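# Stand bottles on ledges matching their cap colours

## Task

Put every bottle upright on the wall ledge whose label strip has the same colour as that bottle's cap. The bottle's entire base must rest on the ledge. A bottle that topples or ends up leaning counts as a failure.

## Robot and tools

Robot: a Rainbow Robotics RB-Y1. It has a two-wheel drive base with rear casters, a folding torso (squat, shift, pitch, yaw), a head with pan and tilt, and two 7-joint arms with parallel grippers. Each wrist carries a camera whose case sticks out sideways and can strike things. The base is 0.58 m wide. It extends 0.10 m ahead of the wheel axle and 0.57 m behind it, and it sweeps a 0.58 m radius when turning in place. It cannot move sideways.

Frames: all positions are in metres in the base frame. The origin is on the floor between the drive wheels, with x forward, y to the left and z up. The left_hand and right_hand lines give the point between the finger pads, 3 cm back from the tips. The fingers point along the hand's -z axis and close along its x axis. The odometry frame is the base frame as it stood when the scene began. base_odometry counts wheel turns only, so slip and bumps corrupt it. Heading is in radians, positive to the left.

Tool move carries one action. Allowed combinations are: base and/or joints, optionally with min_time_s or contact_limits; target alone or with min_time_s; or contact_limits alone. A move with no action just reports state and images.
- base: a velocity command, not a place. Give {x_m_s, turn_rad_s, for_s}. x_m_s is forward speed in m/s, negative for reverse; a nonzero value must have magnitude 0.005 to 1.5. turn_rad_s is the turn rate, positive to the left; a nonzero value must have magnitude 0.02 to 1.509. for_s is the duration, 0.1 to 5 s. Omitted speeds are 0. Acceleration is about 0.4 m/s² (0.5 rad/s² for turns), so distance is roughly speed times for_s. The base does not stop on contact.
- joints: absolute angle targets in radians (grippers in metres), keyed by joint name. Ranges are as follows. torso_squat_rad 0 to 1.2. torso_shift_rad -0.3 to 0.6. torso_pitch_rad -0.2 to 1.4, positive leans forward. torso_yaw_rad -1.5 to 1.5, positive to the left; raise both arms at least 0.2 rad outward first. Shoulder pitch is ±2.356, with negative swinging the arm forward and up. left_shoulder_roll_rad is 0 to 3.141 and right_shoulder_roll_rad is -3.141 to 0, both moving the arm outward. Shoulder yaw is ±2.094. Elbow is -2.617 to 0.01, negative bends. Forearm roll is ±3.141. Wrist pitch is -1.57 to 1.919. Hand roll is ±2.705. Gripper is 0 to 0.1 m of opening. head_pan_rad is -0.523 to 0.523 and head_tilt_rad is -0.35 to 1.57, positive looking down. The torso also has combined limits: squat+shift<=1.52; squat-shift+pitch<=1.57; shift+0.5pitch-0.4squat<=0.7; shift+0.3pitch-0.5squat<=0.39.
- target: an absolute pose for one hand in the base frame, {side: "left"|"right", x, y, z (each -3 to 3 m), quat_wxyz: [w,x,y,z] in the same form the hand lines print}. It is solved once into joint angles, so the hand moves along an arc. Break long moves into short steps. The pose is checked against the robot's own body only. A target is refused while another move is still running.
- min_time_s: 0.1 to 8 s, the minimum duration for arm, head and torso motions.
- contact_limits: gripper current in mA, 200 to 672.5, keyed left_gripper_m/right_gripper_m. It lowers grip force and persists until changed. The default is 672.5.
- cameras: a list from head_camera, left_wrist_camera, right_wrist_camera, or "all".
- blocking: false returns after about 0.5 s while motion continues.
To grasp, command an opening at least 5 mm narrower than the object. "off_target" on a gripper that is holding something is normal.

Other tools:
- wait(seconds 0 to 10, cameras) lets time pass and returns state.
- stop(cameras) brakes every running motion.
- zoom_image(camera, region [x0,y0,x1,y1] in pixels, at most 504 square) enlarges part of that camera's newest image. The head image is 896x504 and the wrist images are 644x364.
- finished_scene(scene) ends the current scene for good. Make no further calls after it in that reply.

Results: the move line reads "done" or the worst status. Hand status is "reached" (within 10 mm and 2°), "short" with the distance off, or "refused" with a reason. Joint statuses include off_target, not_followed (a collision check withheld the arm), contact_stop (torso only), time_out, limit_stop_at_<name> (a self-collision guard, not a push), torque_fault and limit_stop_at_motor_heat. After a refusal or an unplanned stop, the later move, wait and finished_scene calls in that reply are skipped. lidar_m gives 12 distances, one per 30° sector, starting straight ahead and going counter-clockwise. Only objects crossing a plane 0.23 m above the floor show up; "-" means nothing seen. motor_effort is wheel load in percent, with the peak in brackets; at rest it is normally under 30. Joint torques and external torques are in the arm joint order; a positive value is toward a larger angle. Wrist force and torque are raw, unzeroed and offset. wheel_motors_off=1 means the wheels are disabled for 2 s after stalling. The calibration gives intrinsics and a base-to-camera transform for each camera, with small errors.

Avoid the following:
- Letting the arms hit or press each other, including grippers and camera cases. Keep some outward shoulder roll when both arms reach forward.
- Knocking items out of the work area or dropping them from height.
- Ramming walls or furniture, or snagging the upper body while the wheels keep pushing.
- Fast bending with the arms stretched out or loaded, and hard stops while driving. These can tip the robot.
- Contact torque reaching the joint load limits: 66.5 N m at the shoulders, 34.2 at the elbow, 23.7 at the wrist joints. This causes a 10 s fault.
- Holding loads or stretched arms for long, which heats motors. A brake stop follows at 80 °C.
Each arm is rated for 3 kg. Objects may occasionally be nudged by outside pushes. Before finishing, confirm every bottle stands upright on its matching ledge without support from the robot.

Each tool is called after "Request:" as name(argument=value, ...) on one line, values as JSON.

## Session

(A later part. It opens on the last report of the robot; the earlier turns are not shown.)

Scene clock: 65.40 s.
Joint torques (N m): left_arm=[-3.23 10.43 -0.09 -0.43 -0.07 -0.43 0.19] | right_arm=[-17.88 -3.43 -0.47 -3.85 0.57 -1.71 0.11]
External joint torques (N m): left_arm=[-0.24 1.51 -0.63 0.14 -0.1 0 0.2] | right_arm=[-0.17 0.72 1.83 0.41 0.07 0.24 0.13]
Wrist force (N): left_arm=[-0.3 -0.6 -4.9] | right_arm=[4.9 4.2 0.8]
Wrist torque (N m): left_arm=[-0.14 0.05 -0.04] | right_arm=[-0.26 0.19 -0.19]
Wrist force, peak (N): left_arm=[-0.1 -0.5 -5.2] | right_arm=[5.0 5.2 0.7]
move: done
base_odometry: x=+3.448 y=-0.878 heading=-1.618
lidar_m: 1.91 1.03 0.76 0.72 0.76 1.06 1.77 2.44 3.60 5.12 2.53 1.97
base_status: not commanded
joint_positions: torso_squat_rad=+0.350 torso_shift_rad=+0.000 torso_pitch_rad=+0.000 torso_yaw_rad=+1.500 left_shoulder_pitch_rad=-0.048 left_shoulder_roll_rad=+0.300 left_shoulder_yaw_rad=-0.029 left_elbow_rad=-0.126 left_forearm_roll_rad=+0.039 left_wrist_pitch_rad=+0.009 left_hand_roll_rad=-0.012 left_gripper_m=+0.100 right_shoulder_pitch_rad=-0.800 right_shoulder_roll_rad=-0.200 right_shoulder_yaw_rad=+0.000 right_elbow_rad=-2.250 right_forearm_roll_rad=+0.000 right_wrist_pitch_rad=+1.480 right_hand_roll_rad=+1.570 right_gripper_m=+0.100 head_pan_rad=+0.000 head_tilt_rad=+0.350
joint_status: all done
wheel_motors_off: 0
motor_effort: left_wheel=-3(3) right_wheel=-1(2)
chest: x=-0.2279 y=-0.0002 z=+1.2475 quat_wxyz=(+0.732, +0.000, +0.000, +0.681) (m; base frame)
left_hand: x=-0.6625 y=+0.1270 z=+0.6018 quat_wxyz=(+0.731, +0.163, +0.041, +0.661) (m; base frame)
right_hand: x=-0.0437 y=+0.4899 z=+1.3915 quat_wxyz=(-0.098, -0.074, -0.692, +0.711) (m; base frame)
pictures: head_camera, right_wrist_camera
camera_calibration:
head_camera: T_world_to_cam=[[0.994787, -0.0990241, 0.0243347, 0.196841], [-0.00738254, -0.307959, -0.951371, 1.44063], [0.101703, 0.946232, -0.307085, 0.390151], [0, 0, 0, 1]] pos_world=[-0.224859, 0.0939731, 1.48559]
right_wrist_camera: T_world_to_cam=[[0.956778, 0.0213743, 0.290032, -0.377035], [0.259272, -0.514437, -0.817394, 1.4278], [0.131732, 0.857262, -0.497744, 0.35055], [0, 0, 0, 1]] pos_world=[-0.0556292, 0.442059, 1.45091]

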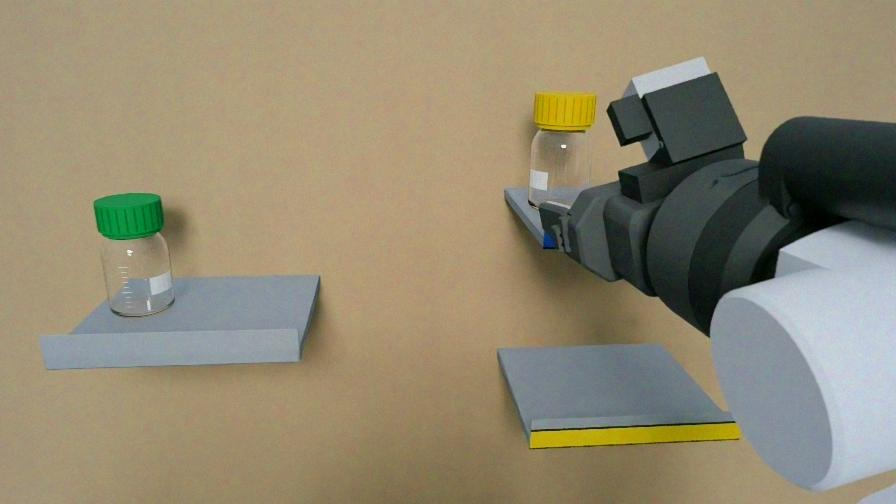

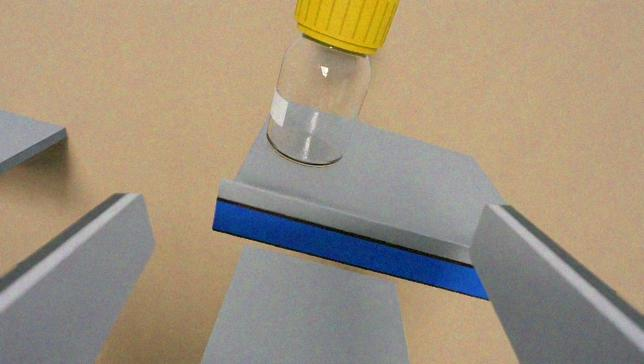

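Request:
zoom_image(camera="right_wrist_camera", region=[200, 0, 500, 300])

Request:
zoom_image(camera="head_camera", region=[480, 40, 800, 340])

Scaled by 1.680 from the camera's 644x364 image, which has a finer 1265x715 frame.

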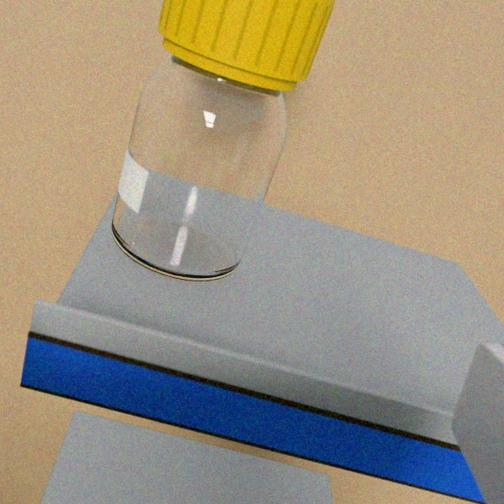

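Scaled by 1.575 from the camera's 896x504 image, which has a finer 1280x720 frame.

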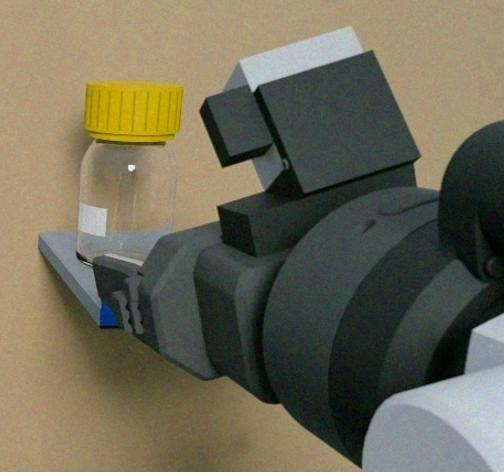

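Request:
move(target={"side": "right", "x": -0.042, "y": 0.49, "z": 1.41, "quat_wxyz": [0, 0, -0.5878, 0.8090]}, min_time_s=2, cameras=["head_camera", "right_wrist_camera"])

Scene clock: 73.20 s.
Joint torques (N m): left_arm=[-3.6 10.62 -0.12 -0.66 -0.1 -0.5 0.25] | right_arm=[-20.32 -4.96 -2.39 -2.52 -0.09 -1.65 -0.15]
External joint torques (N m): left_arm=[-0.62 1.71 -0.66 -0.09 -0.13 -0.07 0.26] | right_arm=[-0.82 0.56 -1.3 0.64 -0.36 0.27 -0.14]
Wrist force (N): left_arm=[0.2 -0.6 -4.7] | right_arm=[3.1 4.4 -0.9]
Wrist torque (N m): left_arm=[-0.14 0.09 -0.02] | right_arm=[-0.25 0.09 0.02]
Wrist force, peak (N): left_arm=[0.0 -0.6 -5.1] | right_arm=[5.5 5.0 0.3]
move: done
base_odometry: x=+3.448 y=-0.878 heading=-1.618
lidar_m: 1.92 1.03 0.75 0.73 0.76 1.06 1.78 2.44 3.59 5.12 2.54 1.97
base_status: not commanded
joint_positions: torso_squat_rad=+0.350 torso_shift_rad=+0.000 torso_pitch_rad=+0.000 torso_yaw_rad=+1.500 left_shoulder_pitch_rad=-0.048 left_shoulder_roll_rad=+0.300 left_shoulder_yaw_rad=-0.029 left_elbow_rad=-0.126 left_forearm_roll_rad=+0.039 left_wrist_pitch_rad=+0.009 left_hand_roll_rad=-0.012 left_gripper_m=+0.100 right_shoulder_pitch_rad=-1.126 right_shoulder_roll_rad=-0.158 right_shoulder_yaw_rad=-0.137 right_elbow_rad=-2.064 right_forearm_roll_rad=-0.005 right_wrist_pitch_rad=+1.895 right_hand_roll_rad=+1.423 right_gripper_m=+0.100 head_pan_rad=+0.000 head_tilt_rad=+0.350
joint_status: all done
wheel_motors_off: 0
motor_effort: left_wheel=-3(3) right_wheel=+0(1)
chest: x=-0.2279 y=-0.0002 z=+1.2475 quat_wxyz=(+0.732, +0.000, +0.000, +0.681) (m; base frame)
left_hand: x=-0.6625 y=+0.1270 z=+0.6018 quat_wxyz=(+0.731, +0.163, +0.041, +0.661) (m; base frame)
right_hand: x=-0.0420 y=+0.4898 z=+1.4100 quat_wxyz=(+0.000, +0.000, -0.588, +0.809) (m; base frame)
right_hand_status: reached (checked arc, planned for 2.0 s): 0 mm and 0.0 deg off.
pictures: head_camera, right_wrist_camera
camera_calibration:
head_camera: T_world_to_cam=[[0.994787, -0.0990241, 0.0243347, 0.196841], [-0.00738254, -0.307959, -0.951371, 1.44063], [0.101703, 0.946232, -0.307085, 0.390151], [0, 0, 0, 1]] pos_world=[-0.224859, 0.0939731, 1.48559]
right_wrist_camera: T_world_to_cam=[[0.998515, -0.000245303, 0.0544853, -0.039593], [0.0364906, -0.73959, -0.672068, 1.33834], [0.0404617, 0.673058, -0.738482, 0.785408], [0, 0, 0, 1]] pos_world=[-0.0410817, 0.46119, 1.48162]

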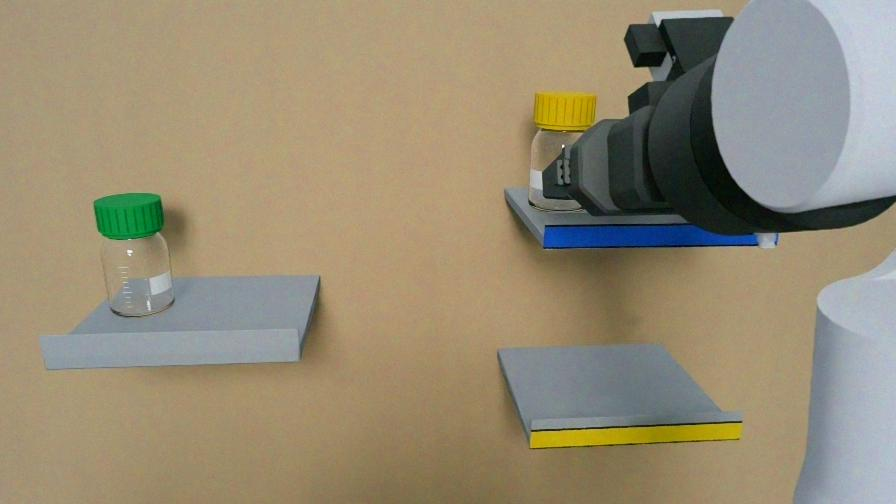

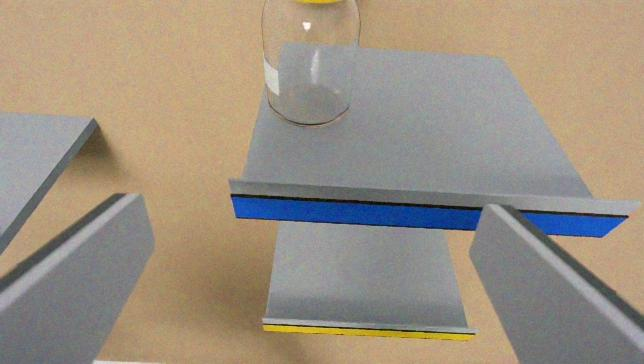

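Request:
move(target={"side": "right", "x": -0.042, "y": 0.60, "z": 1.397, "quat_wxyz": [0, 0, -0.5878, 0.8090]}, min_time_s=1.5, cameras=["head_camera", "right_wrist_camera"])

Scene clock: 76.20 s.
Joint torques (N m): left_arm=[-3.56 10.56 -0.22 -0.55 -0.19 -0.49 0.29] | right_arm=[-23.12 -8.96 -2.54 -5.94 0.37 -1.68 0.2]
External joint torques (N m): left_arm=[-0.58 1.65 -0.76 0.01 -0.22 -0.05 0.29] | right_arm=[0.13 -1.92 -1.39 0.63 0.02 0.25 0.21]
Wrist force (N): left_arm=[0.2 -0.4 -4.4] | right_arm=[2.6 4.7 -0.7]
Wrist torque (N m): left_arm=[-0.15 0.10 -0.04] | right_arm=[-0.23 0.01 -0.23]
Wrist force, peak (N): left_arm=[-0.2 -0.6 -5.1] | right_arm=[3.5 5.2 -1.1]
move: done
base_odometry: x=+3.448 y=-0.878 heading=-1.618
lidar_m: 1.91 1.03 0.75 0.73 0.76 1.06 1.77 2.44 3.59 5.12 2.53 1.96
base_status: not commanded
joint_positions: torso_squat_rad=+0.350 torso_shift_rad=+0.000 torso_pitch_rad=+0.000 torso_yaw_rad=+1.500 left_shoulder_pitch_rad=-0.048 left_shoulder_roll_rad=+0.300 left_shoulder_yaw_rad=-0.029 left_elbow_rad=-0.126 left_forearm_roll_rad=+0.039 left_wrist_pitch_rad=+0.009 left_hand_roll_rad=-0.012 left_gripper_m=+0.100 right_shoulder_pitch_rad=-1.206 right_shoulder_roll_rad=-0.177 right_shoulder_yaw_rad=-0.153 right_elbow_rad=-1.560 right_forearm_roll_rad=-0.012 right_wrist_pitch_rad=+1.472 right_hand_roll_rad=+1.426 right_gripper_m=+0.100 head_pan_rad=+0.000 head_tilt_rad=+0.350
joint_status: all done
wheel_motors_off: 0
motor_effort: left_wheel=-3(3) right_wheel=-1(1)
chest: x=-0.2279 y=-0.0002 z=+1.2475 quat_wxyz=(+0.732, +0.000, +0.000, +0.681) (m; base frame)
left_hand: x=-0.6625 y=+0.1270 z=+0.6018 quat_wxyz=(+0.731, +0.163, +0.041, +0.661) (m; base frame)
right_hand: x=-0.0422 y=+0.5998 z=+1.3969 quat_wxyz=(+0.000, +0.000, -0.588, +0.809) (m; base frame)
right_hand_status: reached (checked arc, planned for 1.5 s): 0 mm and 0.0 deg off.
pictures: head_camera, right_wrist_camera
camera_calibration:
head_camera: T_world_to_cam=[[0.994787, -0.0990241, 0.0243347, 0.196841], [-0.00738254, -0.307959, -0.951371, 1.44063], [0.101703, 0.946232, -0.307085, 0.390151], [0, 0, 0, 1]] pos_world=[-0.224859, 0.0939731, 1.48559]
right_wrist_camera: T_world_to_cam=[[0.998519, 0.000142464, 0.0544048, -0.0387601], [0.0366976, -0.740011, -0.671593, 1.41059], [0.0401644, 0.672595, -0.73892, 0.702607], [0, 0, 0, 1]] pos_world=[-0.0412825, 0.571289, 1.46862]

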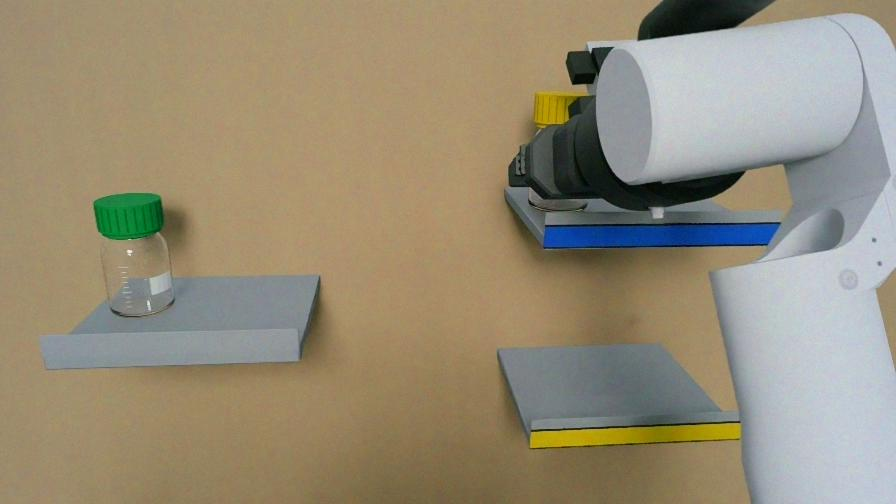

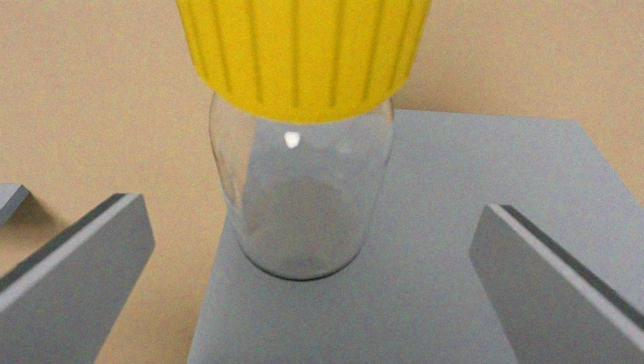

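Request:
move(target={"side": "right", "x": -0.045, "y": 0.657, "z": 1.395, "quat_wxyz": [0, 0, -0.5878, 0.8090]}, min_time_s=1.0, cameras=["head_camera", "right_wrist_camera"])

Scene clock: 79.00 s.
Joint torques (N m): left_arm=[-3.47 10.28 -0.03 -0.67 -0.14 -0.57 0.3] | right_arm=[-24.98 -9.52 -1.94 -7.01 0.23 -1.81 -0.13]
External joint torques (N m): left_arm=[-0.48 1.37 -0.57 -0.1 -0.17 -0.14 0.3] | right_arm=[0.35 -1.23 -0.89 1.15 -0.16 0.12 -0.12]
Wrist force (N): left_arm=[0.1 -0.4 -4.7] | right_arm=[3.4 4.9 0.3]
Wrist torque (N m): left_arm=[-0.17 0.09 -0.03] | right_arm=[-0.33 0.08 0.00]
Wrist force, peak (N): left_arm=[-0.1 -0.6 -5.1] | right_arm=[3.7 5.4 -0.5]
move: done
base_odometry: x=+3.448 y=-0.878 heading=-1.618
lidar_m: 1.92 1.04 0.76 0.72 0.76 1.06 1.78 2.44 3.60 5.11 2.53 1.97
base_status: not commanded
joint_positions: torso_squat_rad=+0.350 torso_shift_rad=+0.000 torso_pitch_rad=+0.000 torso_yaw_rad=+1.500 left_shoulder_pitch_rad=-0.048 left_shoulder_roll_rad=+0.300 left_shoulder_yaw_rad=-0.029 left_elbow_rad=-0.126 left_forearm_roll_rad=+0.039 left_wrist_pitch_rad=+0.009 left_hand_roll_rad=-0.012 left_gripper_m=+0.100 right_shoulder_pitch_rad=-1.335 right_shoulder_roll_rad=-0.201 right_shoulder_yaw_rad=-0.163 right_elbow_rad=-1.193 right_forearm_roll_rad=-0.017 right_wrist_pitch_rad=+1.234 right_hand_roll_rad=+1.420 right_gripper_m=+0.100 head_pan_rad=+0.000 head_tilt_rad=+0.350
joint_status: all done
wheel_motors_off: 0
motor_effort: left_wheel=-3(3) right_wheel=+0(1)
chest: x=-0.2279 y=-0.0002 z=+1.2475 quat_wxyz=(+0.732, +0.000, +0.000, +0.681) (m; base frame)
left_hand: x=-0.6625 y=+0.1271 z=+0.6018 quat_wxyz=(+0.731, +0.163, +0.041, +0.661) (m; base frame)
right_hand: x=-0.0451 y=+0.6565 z=+1.3950 quat_wxyz=(+0.000, +0.000, -0.588, +0.809) (m; base frame)
right_hand_status: reached (checked arc, planned for 1.0 s): 1 mm and 0.1 deg off.
pictures: head_camera, right_wrist_camera
camera_calibration:
head_camera: T_world_to_cam=[[0.994787, -0.0990241, 0.0243347, 0.196841], [-0.00738254, -0.307959, -0.951371, 1.44063], [0.101703, 0.946232, -0.307085, 0.390151], [0, 0, 0, 1]] pos_world=[-0.224859, 0.0939731, 1.48559]
right_wrist_camera: T_world_to_cam=[[0.998519, 0.000101103, 0.0544034, -0.0356359], [0.0366945, -0.739536, -0.672116, 1.45171], [0.0401653, 0.673117, -0.738444, 0.662155], [0, 0, 0, 1]] pos_world=[-0.0442825, 0.627891, 1.46662]

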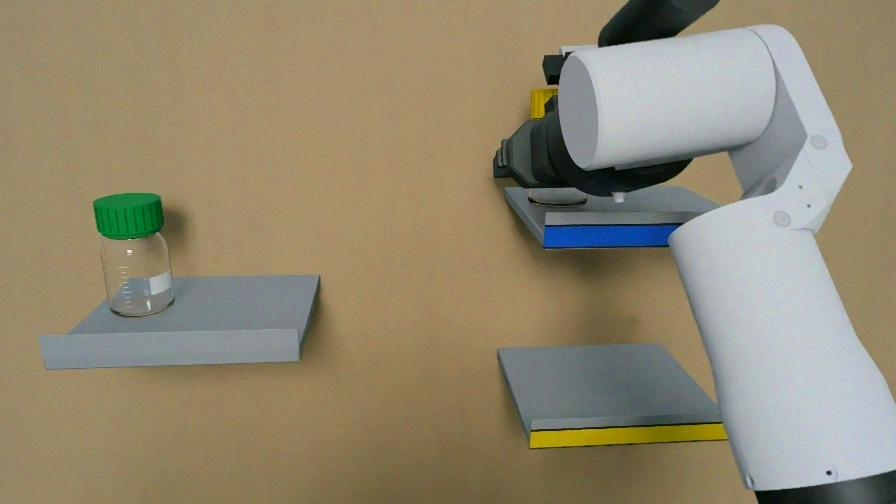

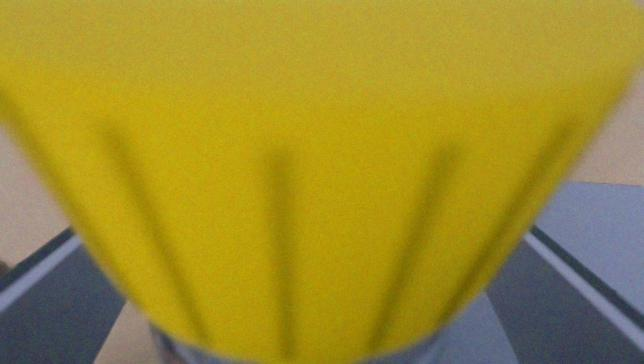

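Request:
move(joints={"right_gripper_m": 0.045}, contact_limits={"right_gripper_m": 450}, cameras=["head_camera", "right_wrist_camera"])

Scene clock: 81.40 s.
Joint torques (N m): left_arm=[-3.37 10.67 0.25 -0.38 -0.25 -0.5 0.31] | right_arm=[-24.7 -9.88 -1.75 -7.03 0.2 -1.62 -0.01]
External joint torques (N m): left_arm=[-0.39 1.75 -0.29 0.19 -0.28 -0.06 0.31] | right_arm=[0.63 -1.6 -0.7 1.13 -0.18 0.3 -0.01]
Wrist force (N): left_arm=[0.1 -0.7 -4.7] | right_arm=[3.1 3.6 -1.8]
Wrist torque (N m): left_arm=[-0.12 0.08 -0.03] | right_arm=[-0.29 -0.01 -0.02]
Wrist force, peak (N): left_arm=[-0.1 -0.9 -5.1] | right_arm=[4.1 4.6 -1.9]
move: off_target
base_odometry: x=+3.448 y=-0.878 heading=-1.618
lidar_m: 1.91 1.03 0.75 0.73 0.76 1.06 1.78 2.45 3.60 5.12 2.53 1.96
base_status: not commanded
joint_positions: torso_squat_rad=+0.350 torso_shift_rad=+0.000 torso_pitch_rad=+0.000 torso_yaw_rad=+1.500 left_shoulder_pitch_rad=-0.048 left_shoulder_roll_rad=+0.300 left_shoulder_yaw_rad=-0.029 left_elbow_rad=-0.126 left_forearm_roll_rad=+0.039 left_wrist_pitch_rad=+0.009 left_hand_roll_rad=-0.012 left_gripper_m=+0.100 right_shoulder_pitch_rad=-1.335 right_shoulder_roll_rad=-0.201 right_shoulder_yaw_rad=-0.163 right_elbow_rad=-1.193 right_forearm_roll_rad=-0.017 right_wrist_pitch_rad=+1.234 right_hand_roll_rad=+1.420 right_gripper_m=+0.056 head_pan_rad=+0.000 head_tilt_rad=+0.350
joint_status: right_gripper_m off_target (ended at +0.056, target +0.045)
wheel_motors_off: 0
motor_effort: left_wheel=-2(3) right_wheel=+0(1)
contact_limits: right_gripper_m 450 mA
chest: x=-0.2279 y=-0.0002 z=+1.2475 quat_wxyz=(+0.732, +0.000, +0.000, +0.681) (m; base frame)
left_hand: x=-0.6625 y=+0.1271 z=+0.6018 quat_wxyz=(+0.731, +0.163, +0.041, +0.661) (m; base frame)
right_hand: x=-0.0451 y=+0.6565 z=+1.3950 quat_wxyz=(+0.000, +0.000, -0.588, +0.809) (m; base frame)
pictures: head_camera, right_wrist_camera
camera_calibration:
head_camera: T_world_to_cam=[[0.994787, -0.0990241, 0.0243347, 0.196841], [-0.00738254, -0.307959, -0.951371, 1.44063], [0.101703, 0.946232, -0.307085, 0.390151], [0, 0, 0, 1]] pos_world=[-0.224859, 0.0939731, 1.48559]
right_wrist_camera: T_world_to_cam=[[0.998519, 0.000101103, 0.0544034, -0.0356359], [0.0366945, -0.739536, -0.672116, 1.45171], [0.0401653, 0.673117, -0.738444, 0.662155], [0, 0, 0, 1]] pos_world=[-0.0442825, 0.627891, 1.46662]

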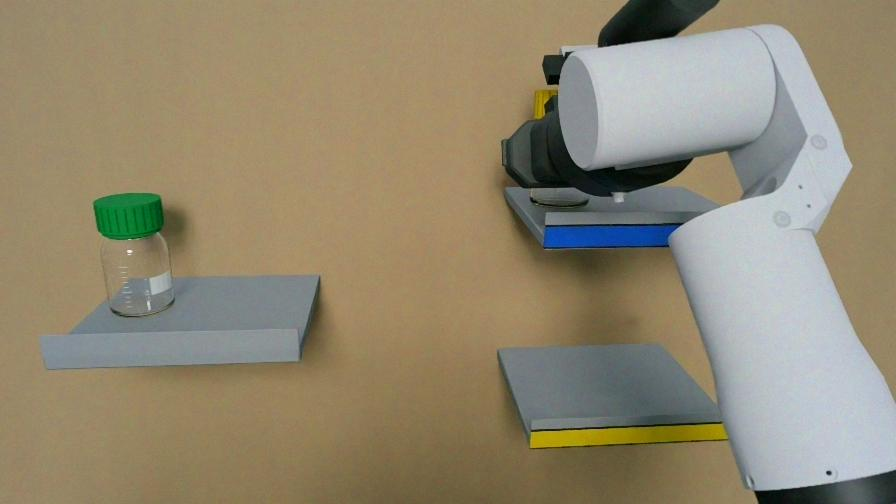

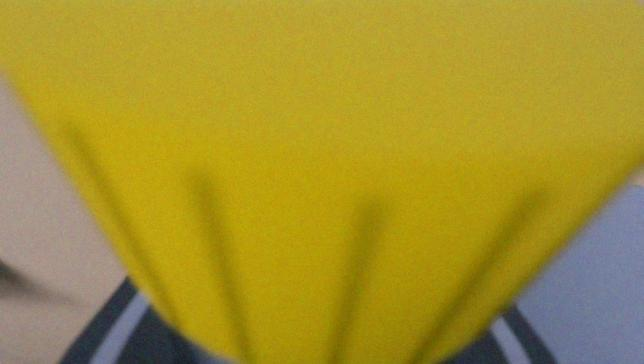

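Request:
move(target={"side": "right", "x": -0.045, "y": 0.65, "z": 1.44, "quat_wxyz": [0, 0, -0.5878, 0.8090]}, min_time_s=1.0, cameras=["head_camera"])

Scene clock: 83.23 s.
Joint torques (N m): left_arm=[-3.28 10.52 -0.1 -0.59 -0.09 -0.48 0.29] | right_arm=[-26.11 -10.59 -2.51 -7.18 0.24 -1.72 0.18]
External joint torques (N m): left_arm=[-0.3 1.61 -0.64 -0.02 -0.12 -0.05 0.29] | right_arm=[-0.81 -1.79 -1.51 0.64 -0.13 0.2 0.19]
Wrist force (N): left_arm=[0.1 -0.5 -4.7] | right_arm=[3.0 4.8 -1.5]
Wrist torque (N m): left_arm=[-0.14 0.08 -0.04] | right_arm=[-0.11 0.01 -0.19]
Wrist force, peak (N): left_arm=[0.0 -0.8 -5.1] | right_arm=[3.1 6.7 -1.8]
move: done
base_odometry: x=+3.448 y=-0.878 heading=-1.618
lidar_m: 1.92 1.02 0.76 0.73 0.76 1.06 1.78 2.44 3.59 5.12 2.53 1.97
base_status: not commanded
joint_positions: torso_squat_rad=+0.350 torso_shift_rad=+0.000 torso_pitch_rad=+0.000 torso_yaw_rad=+1.500 left_shoulder_pitch_rad=-0.048 left_shoulder_roll_rad=+0.300 left_shoulder_yaw_rad=-0.029 left_elbow_rad=-0.126 left_forearm_roll_rad=+0.039 left_wrist_pitch_rad=+0.009 left_hand_roll_rad=-0.012 left_gripper_m=+0.100 right_shoulder_pitch_rad=-1.459 right_shoulder_roll_rad=-0.239 right_shoulder_yaw_rad=-0.180 right_elbow_rad=-1.117 right_forearm_roll_rad=-0.033 right_wrist_pitch_rad=+1.287 right_hand_roll_rad=+1.427 right_gripper_m=+0.056 head_pan_rad=+0.000 head_tilt_rad=+0.350
joint_status: all done
wheel_motors_off: 0
motor_effort: left_wheel=-3(3) right_wheel=-1(1)
contact_limits: right_gripper_m 450 mA
chest: x=-0.2279 y=-0.0002 z=+1.2475 quat_wxyz=(+0.732, +0.000, +0.000, +0.681) (m; base frame)
left_hand: x=-0.6625 y=+0.1271 z=+0.6018 quat_wxyz=(+0.731, +0.163, +0.041, +0.661) (m; base frame)
right_hand: x=-0.0451 y=+0.6499 z=+1.4397 quat_wxyz=(+0.000, +0.000, -0.588, +0.809) (m; base frame)
right_hand_status: reached (checked arc, planned for 1.0 s): 0 mm and 0.0 deg off.
pictures: head_camera
camera_calibration:
head_camera: T_world_to_cam=[[0.994787, -0.0990241, 0.0243347, 0.196841], [-0.00738254, -0.307959, -0.951371, 1.44063], [0.101703, 0.946232, -0.307085, 0.390151], [0, 0, 0, 1]] pos_world=[-0.224859, 0.0939731, 1.48559]

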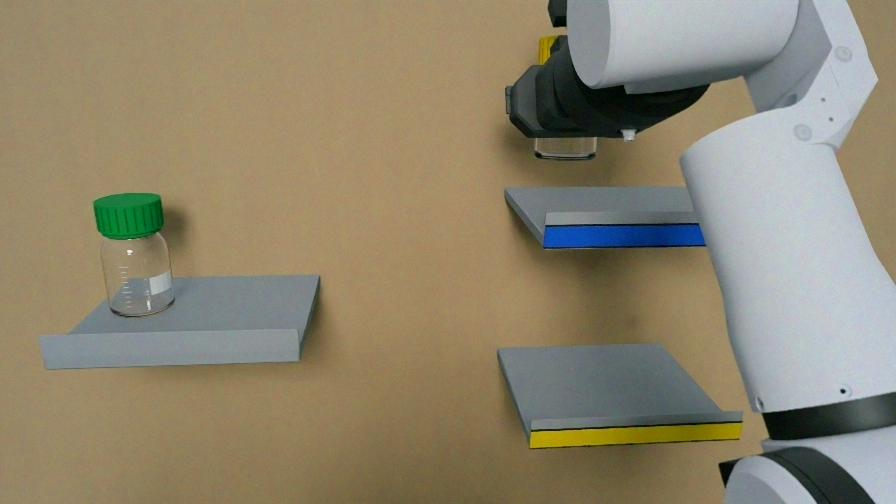

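Request:
move(target={"side": "right", "x": -0.02, "y": 0.50, "z": 1.42, "quat_wxyz": [0, 0, -0.5878, 0.8090]}, min_time_s=1.5, cameras=[])

Request:
move(target={"side": "right", "x": 0.005, "y": 0.50, "z": 1.235, "quat_wxyz": [0, 0, -0.5878, 0.8090]}, min_time_s=1.5, cameras=["head_camera", "right_wrist_camera"])

Scene clock: 86.70 s.
Joint torques (N m): left_arm=[-3.02 10.54 -0.02 -0.6 -0.18 -0.47 0.28] | right_arm=[-19.69 -6.27 -1.91 -3.46 0.01 -2.32 0.26]
External joint torques (N m): left_arm=[-0.04 1.63 -0.56 -0.03 -0.21 -0.04 0.28] | right_arm=[0.32 0.01 -1 -0.11 -0.21 -0.39 0.27]
Wrist force (N): left_arm=[-0.2 -0.8 -4.8] | right_arm=[2.9 5.1 -1.6]
Wrist torque (N m): left_arm=[-0.11 0.05 -0.03] | right_arm=[-0.14 0.07 -0.18]
Wrist force, peak (N): left_arm=[0.1 -0.6 -5.1] | right_arm=[3.1 7.2 -1.7]
move: done
base_odometry: x=+3.448 y=-0.878 heading=-1.618
lidar_m: 1.91 1.03 0.76 0.73 0.76 1.06 1.77 2.44 3.59 5.12 2.53 1.96
base_status: not commanded
joint_positions: torso_squat_rad=+0.350 torso_shift_rad=+0.000 torso_pitch_rad=+0.000 torso_yaw_rad=+1.500 left_shoulder_pitch_rad=-0.048 left_shoulder_roll_rad=+0.300 left_shoulder_yaw_rad=-0.029 left_elbow_rad=-0.126 left_forearm_roll_rad=+0.039 left_wrist_pitch_rad=+0.009 left_hand_roll_rad=-0.012 left_gripper_m=+0.100 right_shoulder_pitch_rad=-1.150 right_shoulder_roll_rad=-0.207 right_shoulder_yaw_rad=-0.195 right_elbow_rad=-2.005 right_forearm_roll_rad=-0.060 right_wrist_pitch_rad=+1.869 right_hand_roll_rad=+1.453 right_gripper_m=+0.056 head_pan_rad=+0.000 head_tilt_rad=+0.350
joint_status: all done
wheel_motors_off: 0
motor_effort: left_wheel=-3(3) right_wheel=+0(1)
contact_limits: right_gripper_m 450 mA
chest: x=-0.2279 y=-0.0002 z=+1.2475 quat_wxyz=(+0.732, +0.000, +0.000, +0.681) (m; base frame)
left_hand: x=-0.6625 y=+0.1271 z=+0.6018 quat_wxyz=(+0.731, +0.163, +0.041, +0.661) (m; base frame)
right_hand: x=-0.0200 y=+0.5001 z=+1.4200 quat_wxyz=(+0.000, +0.000, -0.588, +0.809) (m; base frame)
right_hand_status: reached (checked arc, planned for 1.5 s): 0 mm and 0.0 deg off.
pictures: none
No camera images: "cameras" was empty.

Scene clock: 88.53 s.
Joint torques (N m): left_arm=[-3.14 10.27 -0.14 -0.59 -0.12 -0.43 0.17] | right_arm=[-14.86 -2.93 1.38 -7.03 0.07 -2.13 0.19]
External joint torques (N m): left_arm=[-0.15 1.36 -0.68 -0.02 -0.16 0.01 0.17] | right_arm=[1.2 0.1 1.88 0.09 -0.08 -0.19 0.19]
Wrist force (N): left_arm=[0.1 -0.5 -4.6] | right_arm=[2.8 5.9 -1.9]
Wrist torque (N m): left_arm=[-0.14 0.08 -0.04] | right_arm=[-0.26 0.08 -0.18]
Wrist force, peak (N): left_arm=[0.1 -0.9 -5.0] | right_arm=[2.9 6.7 -2.6]
move: done
base_odometry: x=+3.448 y=-0.878 heading=-1.618
lidar_m: 1.92 1.03 0.76 0.73 0.76 1.06 1.77 2.44 3.60 5.11 2.53 1.96
base_status: not commanded
joint_positions: torso_squat_rad=+0.350 torso_shift_rad=+0.000 torso_pitch_rad=+0.000 torso_yaw_rad=+1.500 left_shoulder_pitch_rad=-0.048 left_shoulder_roll_rad=+0.300 left_shoulder_yaw_rad=-0.029 left_elbow_rad=-0.126 left_forearm_roll_rad=+0.039 left_wrist_pitch_rad=+0.009 left_hand_roll_rad=-0.012 left_gripper_m=+0.100 right_shoulder_pitch_rad=-0.481 right_shoulder_roll_rad=-0.077 right_shoulder_yaw_rad=-0.106 right_elbow_rad=-2.199 right_forearm_roll_rad=-0.058 right_wrist_pitch_rad=+1.404 right_hand_roll_rad=+1.536 right_gripper_m=+0.056 head_pan_rad=+0.000 head_tilt_rad=+0.350
joint_status: all done
wheel_motors_off: 0
motor_effort: left_wheel=-3(3) right_wheel=+0(1)
contact_limits: right_gripper_m 450 mA
chest: x=-0.2279 y=-0.0002 z=+1.2475 quat_wxyz=(+0.732, +0.000, +0.000, +0.681) (m; base frame)
left_hand: x=-0.6625 y=+0.1271 z=+0.6018 quat_wxyz=(+0.731, +0.163, +0.041, +0.661) (m; base frame)
right_hand: x=+0.0052 y=+0.4995 z=+1.2350 quat_wxyz=(+0.000, +0.000, -0.587, +0.810) (m; base frame)
right_hand_status: reached (checked arc, planned for 1.5 s): 0 mm and 0.2 deg off.
pictures: head_camera, right_wrist_camera
camera_calibration:
head_camera: T_world_to_cam=[[0.994786, -0.0990341, 0.0243378, 0.196837], [-0.00738587, -0.307989, -0.951361, 1.44062], [0.101713, 0.946221, -0.307115, 0.390198], [0, 0, 0, 1]] pos_world=[-0.224859, 0.0939732, 1.48559]
right_wrist_camera: T_world_to_cam=[[0.998543, -0.000795028, 0.0539569, -0.0762465], [0.0355938, -0.741832, -0.66964, 1.22442], [0.0405593, 0.670585, -0.740723, 0.651775], [0, 0, 0, 1]] pos_world=[0.00611828, 0.47118, 1.30682]

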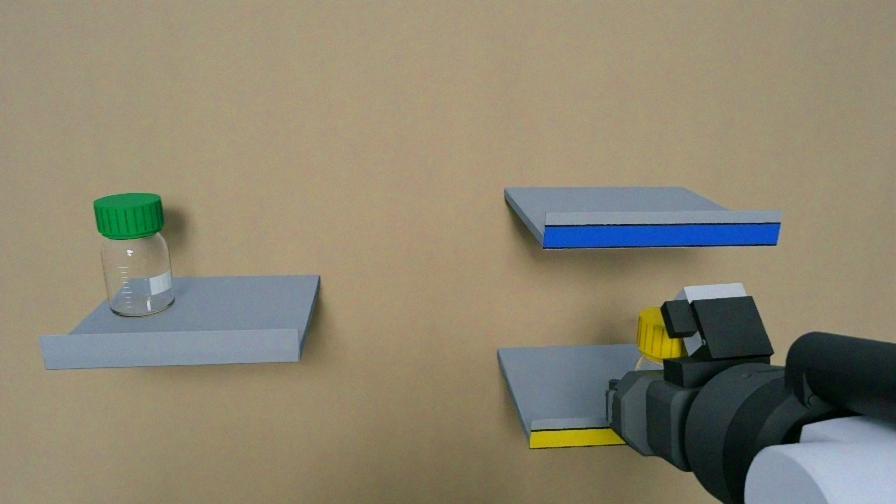

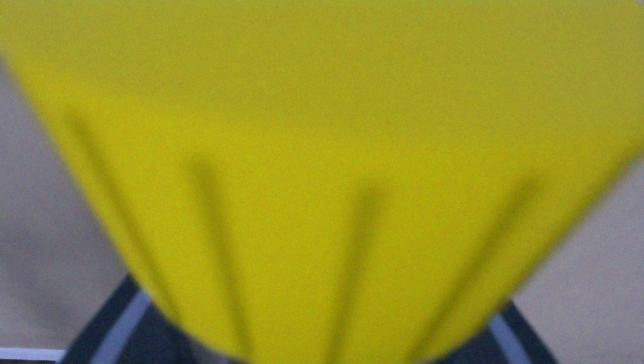

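Request:
move(target={"side": "right", "x": 0.005, "y": 0.565, "z": 1.232, "quat_wxyz": [0, 0, -0.5878, 0.8090]}, min_time_s=1.0, cameras=["head_camera"])

Scene clock: 90.07 s.
Joint torques (N m): left_arm=[-3.32 10.53 -0.19 -0.52 -0.19 -0.61 0.26] | right_arm=[-19.45 -5.63 -1.42 -7.85 0.06 -1.93 -0.19]
External joint torques (N m): left_arm=[-0.33 1.61 -0.73 0.05 -0.22 -0.18 0.26] | right_arm=[-0.25 -1.4 -0.78 0.38 -0.12 0.02 -0.18]
Wrist force (N): left_arm=[0.3 -0.7 -4.7] | right_arm=[2.9 6.1 -1.3]
Wrist torque (N m): left_arm=[-0.12 0.12 -0.02] | right_arm=[-0.25 0.10 0.01]
Wrist force, peak (N): left_arm=[0.2 -0.7 -5.1] | right_arm=[3.9 7.2 -2.0]
move: done
base_odometry: x=+3.448 y=-0.878 heading=-1.618
lidar_m: 1.91 1.04 0.76 0.72 0.77 1.05 1.78 2.44 3.59 5.12 2.54 1.96
base_status: not commanded
joint_positions: torso_squat_rad=+0.350 torso_shift_rad=+0.000 torso_pitch_rad=+0.000 torso_yaw_rad=+1.500 left_shoulder_pitch_rad=-0.048 left_shoulder_roll_rad=+0.300 left_shoulder_yaw_rad=-0.029 left_elbow_rad=-0.126 left_forearm_roll_rad=+0.039 left_wrist_pitch_rad=+0.009 left_hand_roll_rad=-0.012 left_gripper_m=+0.100 right_shoulder_pitch_rad=-0.628 right_shoulder_roll_rad=-0.100 right_shoulder_yaw_rad=-0.130 right_elbow_rad=-1.888 right_forearm_roll_rad=-0.056 right_wrist_pitch_rad=+1.234 right_hand_roll_rad=+1.532 right_gripper_m=+0.056 head_pan_rad=+0.000 head_tilt_rad=+0.350
joint_status: all done
wheel_motors_off: 0
motor_effort: left_wheel=-3(3) right_wheel=+0(1)
contact_limits: right_gripper_m 450 mA
chest: x=-0.2279 y=-0.0002 z=+1.2475 quat_wxyz=(+0.732, +0.000, +0.000, +0.681) (m; base frame)
left_hand: x=-0.6625 y=+0.1271 z=+0.6018 quat_wxyz=(+0.731, +0.163, +0.041, +0.661) (m; base frame)
right_hand: x=+0.0048 y=+0.5649 z=+1.2318 quat_wxyz=(+0.000, +0.000, -0.588, +0.809) (m; base frame)
right_hand_status: reached (checked arc, planned for 1.0 s): 0 mm and 0.0 deg off.
pictures: head_camera
camera_calibration:
head_camera: T_world_to_cam=[[0.994786, -0.0990341, 0.0243378, 0.196837], [-0.00738587, -0.307989, -0.951361, 1.44062], [0.101713, 0.946221, -0.307115, 0.390198], [0, 0, 0, 1]] pos_world=[-0.224859, 0.0939732, 1.48559]

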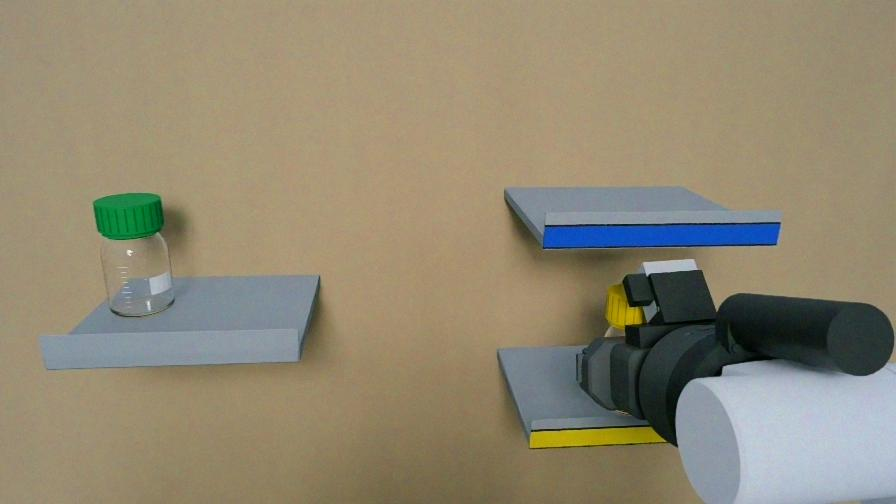

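Request:
zoom_image(camera="head_camera", region=[480, 170, 800, 460])

Scaled by 1.575 from the camera's 896x504 image, which has a finer 1280x720 frame.

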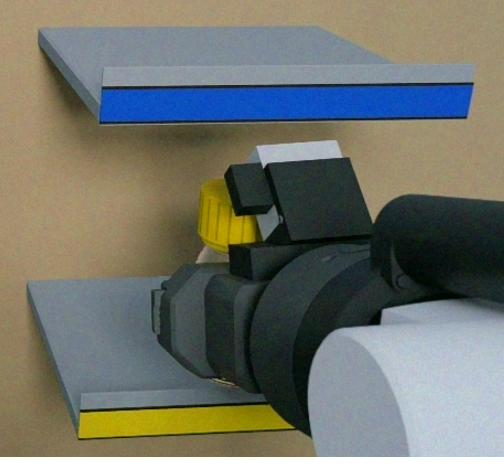

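Request:
move(target={"side": "right", "x": 0.005, "y": 0.606, "z": 1.226, "quat_wxyz": [0, 0, -0.5878, 0.8090]}, min_time_s=1.0, cameras=["head_camera"])

Request:
zoom_image(camera="head_camera", region=[480, 170, 800, 460])

Scene clock: 97.60 s.
Joint torques (N m): left_arm=[-3.02 10.77 -0.09 -0.6 -0.22 -0.48 0.23] | right_arm=[-21.7 -6.7 -1.92 -8.65 0.14 -2.07 -0.23]
External joint torques (N m): left_arm=[-0.03 1.85 -0.63 -0.03 -0.25 -0.05 0.23] | right_arm=[-0.55 -1.59 -1.21 0.29 -0.06 -0.13 -0.23]
Wrist force (N): left_arm=[0.0 -0.6 -4.5] | right_arm=[2.6 6.1 -0.8]
Wrist torque (N m): left_arm=[-0.12 0.06 -0.05] | right_arm=[-0.23 0.02 0.01]
Wrist force, peak (N): left_arm=[0.0 -0.7 -5.1] | right_arm=[3.5 6.4 -2.1]
move: done
base_odometry: x=+3.448 y=-0.878 heading=-1.618
lidar_m: 1.92 1.03 0.76 0.73 0.75 1.06 1.78 2.45 3.59 5.11 2.54 1.96
base_status: not commanded
joint_positions: torso_squat_rad=+0.350 torso_shift_rad=+0.000 torso_pitch_rad=+0.000 torso_yaw_rad=+1.500 left_shoulder_pitch_rad=-0.048 left_shoulder_roll_rad=+0.300 left_shoulder_yaw_rad=-0.029 left_elbow_rad=-0.126 left_forearm_roll_rad=+0.039 left_wrist_pitch_rad=+0.009 left_hand_roll_rad=-0.012 left_gripper_m=+0.100 right_shoulder_pitch_rad=-0.724 right_shoulder_roll_rad=-0.117 right_shoulder_yaw_rad=-0.143 right_elbow_rad=-1.666 right_forearm_roll_rad=-0.057 right_wrist_pitch_rad=+1.107 right_hand_roll_rad=+1.529 right_gripper_m=+0.056 head_pan_rad=+0.000 head_tilt_rad=+0.350
joint_status: all done
wheel_motors_off: 0
motor_effort: left_wheel=-3(3) right_wheel=-1(1)
contact_limits: right_gripper_m 450 mA
chest: x=-0.2279 y=-0.0002 z=+1.2475 quat_wxyz=(+0.732, +0.000, +0.000, +0.681) (m; base frame)
left_hand: x=-0.6625 y=+0.1271 z=+0.6018 quat_wxyz=(+0.731, +0.163, +0.041, +0.661) (m; base frame)
right_hand: x=+0.0048 y=+0.6059 z=+1.2257 quat_wxyz=(+0.000, +0.000, -0.588, +0.809) (m; base frame)
right_hand_status: reached (checked arc, planned for 1.0 s): 0 mm and 0.0 deg off.
pictures: head_camera
camera_calibration:
head_camera: T_world_to_cam=[[0.994786, -0.0990341, 0.0243378, 0.196837], [-0.00738587, -0.307989, -0.951361, 1.44062], [0.101713, 0.946221, -0.307115, 0.390198], [0, 0, 0, 1]] pos_world=[-0.224859, 0.0939732, 1.48559]

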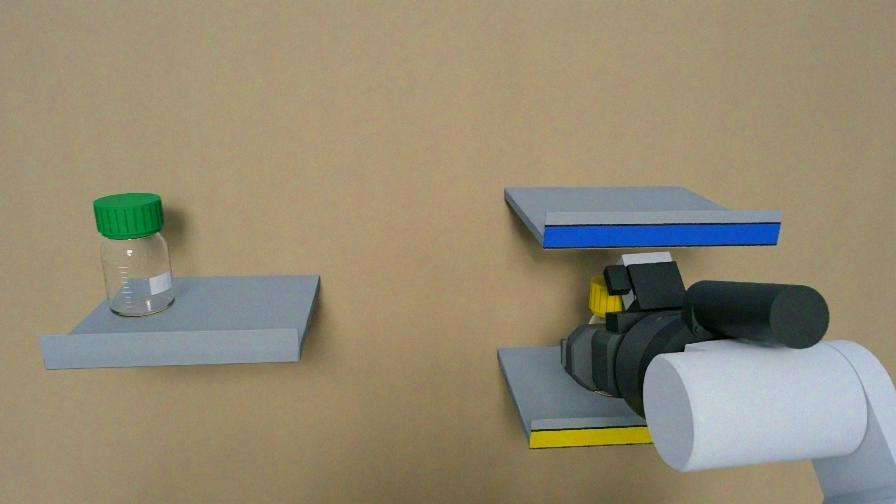

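Scaled by 1.575 from the camera's 896x504 image, which has a finer 1280x720 frame.

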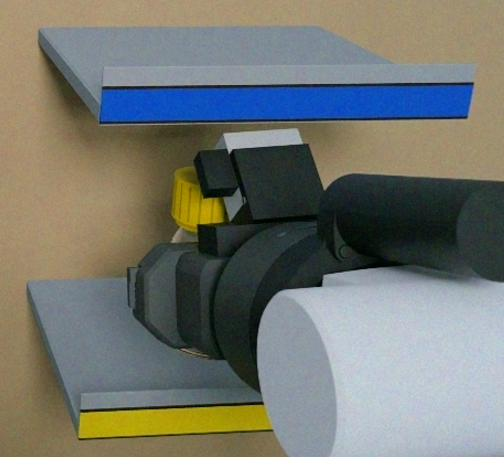

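Request:
move(target={"side": "right", "x": 0.005, "y": 0.606, "z": 1.204, "quat_wxyz": [0, 0, -0.5878, 0.8090]}, min_time_s=1.2, cameras=["head_camera"])

Request:
zoom_image(camera="head_camera", region=[480, 170, 800, 460])

Scene clock: 99.50 s.
Joint torques (N m): left_arm=[-3.23 10.65 -0.4 -0.59 -0.05 -0.48 0.25] | right_arm=[-19.39 -4.47 1.25 -8.4 0.16 -2.4 0.16]
External joint torques (N m): left_arm=[-0.24 1.74 -0.94 -0.03 -0.08 -0.05 0.26] | right_arm=[1.4 0.27 1.91 0.82 -0.04 -0.46 0.17]
Wrist force (N): left_arm=[0.1 -0.7 -4.8] | right_arm=[3.0 5.7 -1.4]
Wrist torque (N m): left_arm=[-0.10 0.07 -0.03] | right_arm=[-0.22 0.08 -0.23]
Wrist force, peak (N): left_arm=[0.1 -1.0 -5.0] | right_arm=[3.3 7.2 -1.3]
move: done
base_odometry: x=+3.448 y=-0.878 heading=-1.618
lidar_m: 1.91 1.03 0.76 0.72 0.76 1.06 1.78 2.44 3.60 5.11 2.53 1.97
base_status: not commanded
joint_positions: torso_squat_rad=+0.350 torso_shift_rad=+0.000 torso_pitch_rad=+0.000 torso_yaw_rad=+1.500 left_shoulder_pitch_rad=-0.048 left_shoulder_roll_rad=+0.300 left_shoulder_yaw_rad=-0.029 left_elbow_rad=-0.126 left_forearm_roll_rad=+0.039 left_wrist_pitch_rad=+0.009 left_hand_roll_rad=-0.012 left_gripper_m=+0.100 right_shoulder_pitch_rad=-0.677 right_shoulder_roll_rad=-0.104 right_shoulder_yaw_rad=-0.134 right_elbow_rad=-1.658 right_forearm_roll_rad=-0.053 right_wrist_pitch_rad=+1.052 right_hand_roll_rad=+1.534 right_gripper_m=+0.056 head_pan_rad=+0.000 head_tilt_rad=+0.350
joint_status: all done
wheel_motors_off: 0
motor_effort: left_wheel=-3(3) right_wheel=+0(1)
contact_limits: right_gripper_m 450 mA
chest: x=-0.2279 y=-0.0002 z=+1.2475 quat_wxyz=(+0.732, +0.000, +0.000, +0.681) (m; base frame)
left_hand: x=-0.6625 y=+0.1271 z=+0.6018 quat_wxyz=(+0.731, +0.163, +0.041, +0.661) (m; base frame)
right_hand: x=+0.0052 y=+0.6052 z=+1.2044 quat_wxyz=(+0.000, +0.000, -0.587, +0.810) (m; base frame)
right_hand_status: reached (checked arc, planned for 1.2 s): 1 mm and 0.1 deg off.
pictures: head_camera
camera_calibration:
head_camera: T_world_to_cam=[[0.994786, -0.0990341, 0.0243378, 0.196837], [-0.00738587, -0.307989, -0.951361, 1.44062], [0.101713, 0.946221, -0.307115, 0.390198], [0, 0, 0, 1]] pos_world=[-0.224859, 0.0939732, 1.48559]

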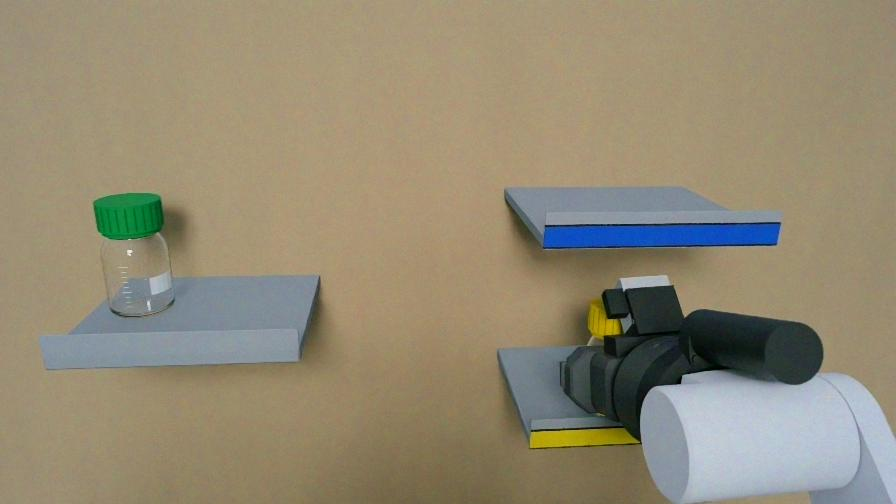

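Scaled by 1.575 from the camera's 896x504 image, which has a finer 1280x720 frame.

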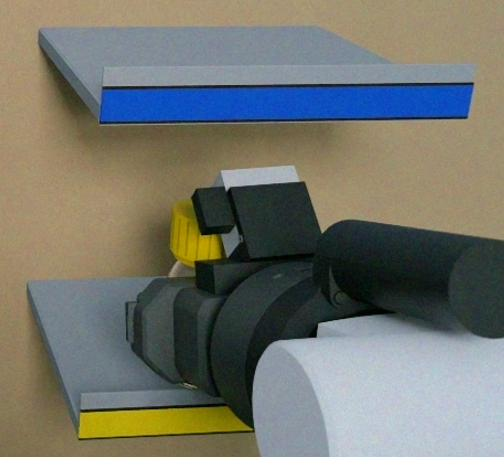

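Request:
move(target={"side": "right", "x": 0.005, "y": 0.606, "z": 1.199, "quat_wxyz": [0, 0, -0.5878, 0.8090]}, min_time_s=0.8, cameras=["head_camera"])

Request:
zoom_image(camera="head_camera", region=[540, 270, 700, 430])

Scene clock: 100.97 s.
Joint torques (N m): left_arm=[-3.19 10.29 -0.26 -0.66 -0.14 -0.47 0.18] | right_arm=[-15.38 -3.05 2.19 -5.76 -0.03 -1.03 -0.04]
External joint torques (N m): left_arm=[-0.19 1.37 -0.8 -0.09 -0.17 -0.04 0.19] | right_arm=[5.36 1.62 2.83 3.55 -0.23 0.91 -0.04]
Wrist force (N): left_arm=[0.0 -0.8 -4.9] | right_arm=[2.4 -0.1 5.0]
Wrist torque (N m): left_arm=[-0.10 0.06 -0.03] | right_arm=[-0.25 0.17 -0.10]
Wrist force, peak (N): left_arm=[0.1 -0.5 -5.1] | right_arm=[3.5 6.1 -1.6]
move: done
base_odometry: x=+3.448 y=-0.878 heading=-1.618
lidar_m: 1.92 1.02 0.75 0.72 0.76 1.05 1.78 2.45 3.59 5.11 2.54 1.96
base_status: not commanded
joint_positions: torso_squat_rad=+0.350 torso_shift_rad=+0.000 torso_pitch_rad=+0.000 torso_yaw_rad=+1.500 left_shoulder_pitch_rad=-0.048 left_shoulder_roll_rad=+0.300 left_shoulder_yaw_rad=-0.029 left_elbow_rad=-0.126 left_forearm_roll_rad=+0.039 left_wrist_pitch_rad=+0.009 left_hand_roll_rad=-0.012 left_gripper_m=+0.100 right_shoulder_pitch_rad=-0.667 right_shoulder_roll_rad=-0.101 right_shoulder_yaw_rad=-0.132 right_elbow_rad=-1.651 right_forearm_roll_rad=-0.052 right_wrist_pitch_rad=+1.032 right_hand_roll_rad=+1.535 right_gripper_m=+0.056 head_pan_rad=+0.000 head_tilt_rad=+0.350
joint_status: all done
wheel_motors_off: 0
motor_effort: left_wheel=-3(3) right_wheel=+0(1)
contact_limits: right_gripper_m 450 mA
chest: x=-0.2279 y=-0.0003 z=+1.2475 quat_wxyz=(+0.732, +0.000, +0.000, +0.681) (m; base frame)
left_hand: x=-0.6625 y=+0.1271 z=+0.6019 quat_wxyz=(+0.731, +0.163, +0.041, +0.661) (m; base frame)
right_hand: x=+0.0052 y=+0.6060 z=+1.2002 quat_wxyz=(+0.000, +0.000, -0.589, +0.808) (m; base frame)
right_hand_status: reached (checked arc, planned for 0.8 s): 1 mm and 0.1 deg off.
pictures: head_camera
camera_calibration:
head_camera: T_world_to_cam=[[0.994787, -0.0990298, 0.0243258, 0.196845], [-0.00738301, -0.307868, -0.9514, 1.44063], [0.101706, 0.946261, -0.306994, 0.390109], [0, 0, 0, 1]] pos_world=[-0.224859, 0.0938728, 1.48559]

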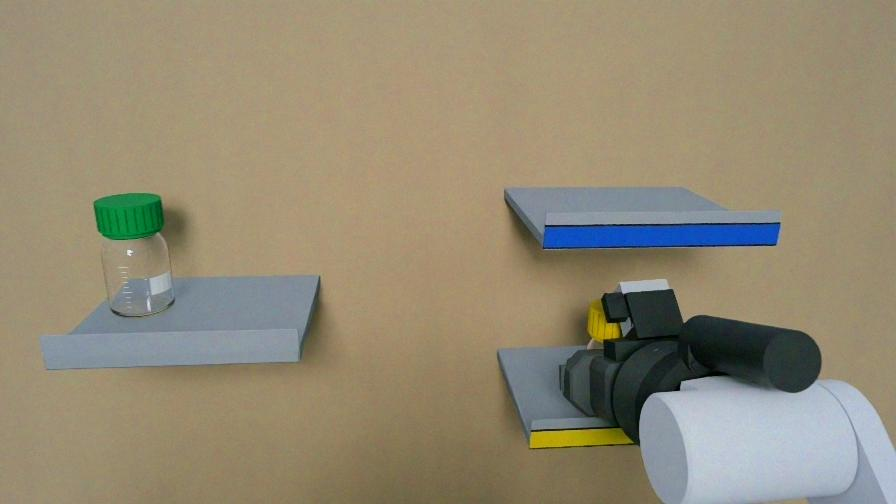

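Scaled by 3.150 from the camera's 896x504 image, which has a finer 1280x720 frame.

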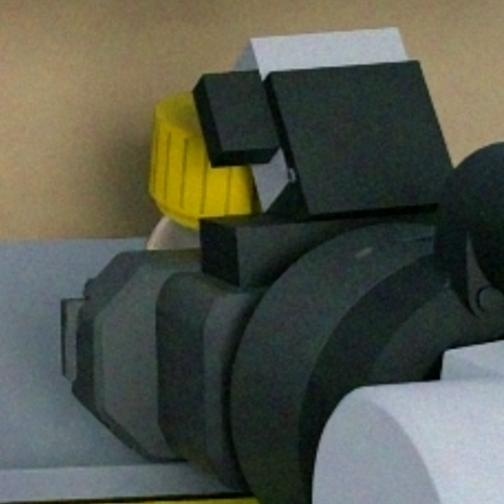

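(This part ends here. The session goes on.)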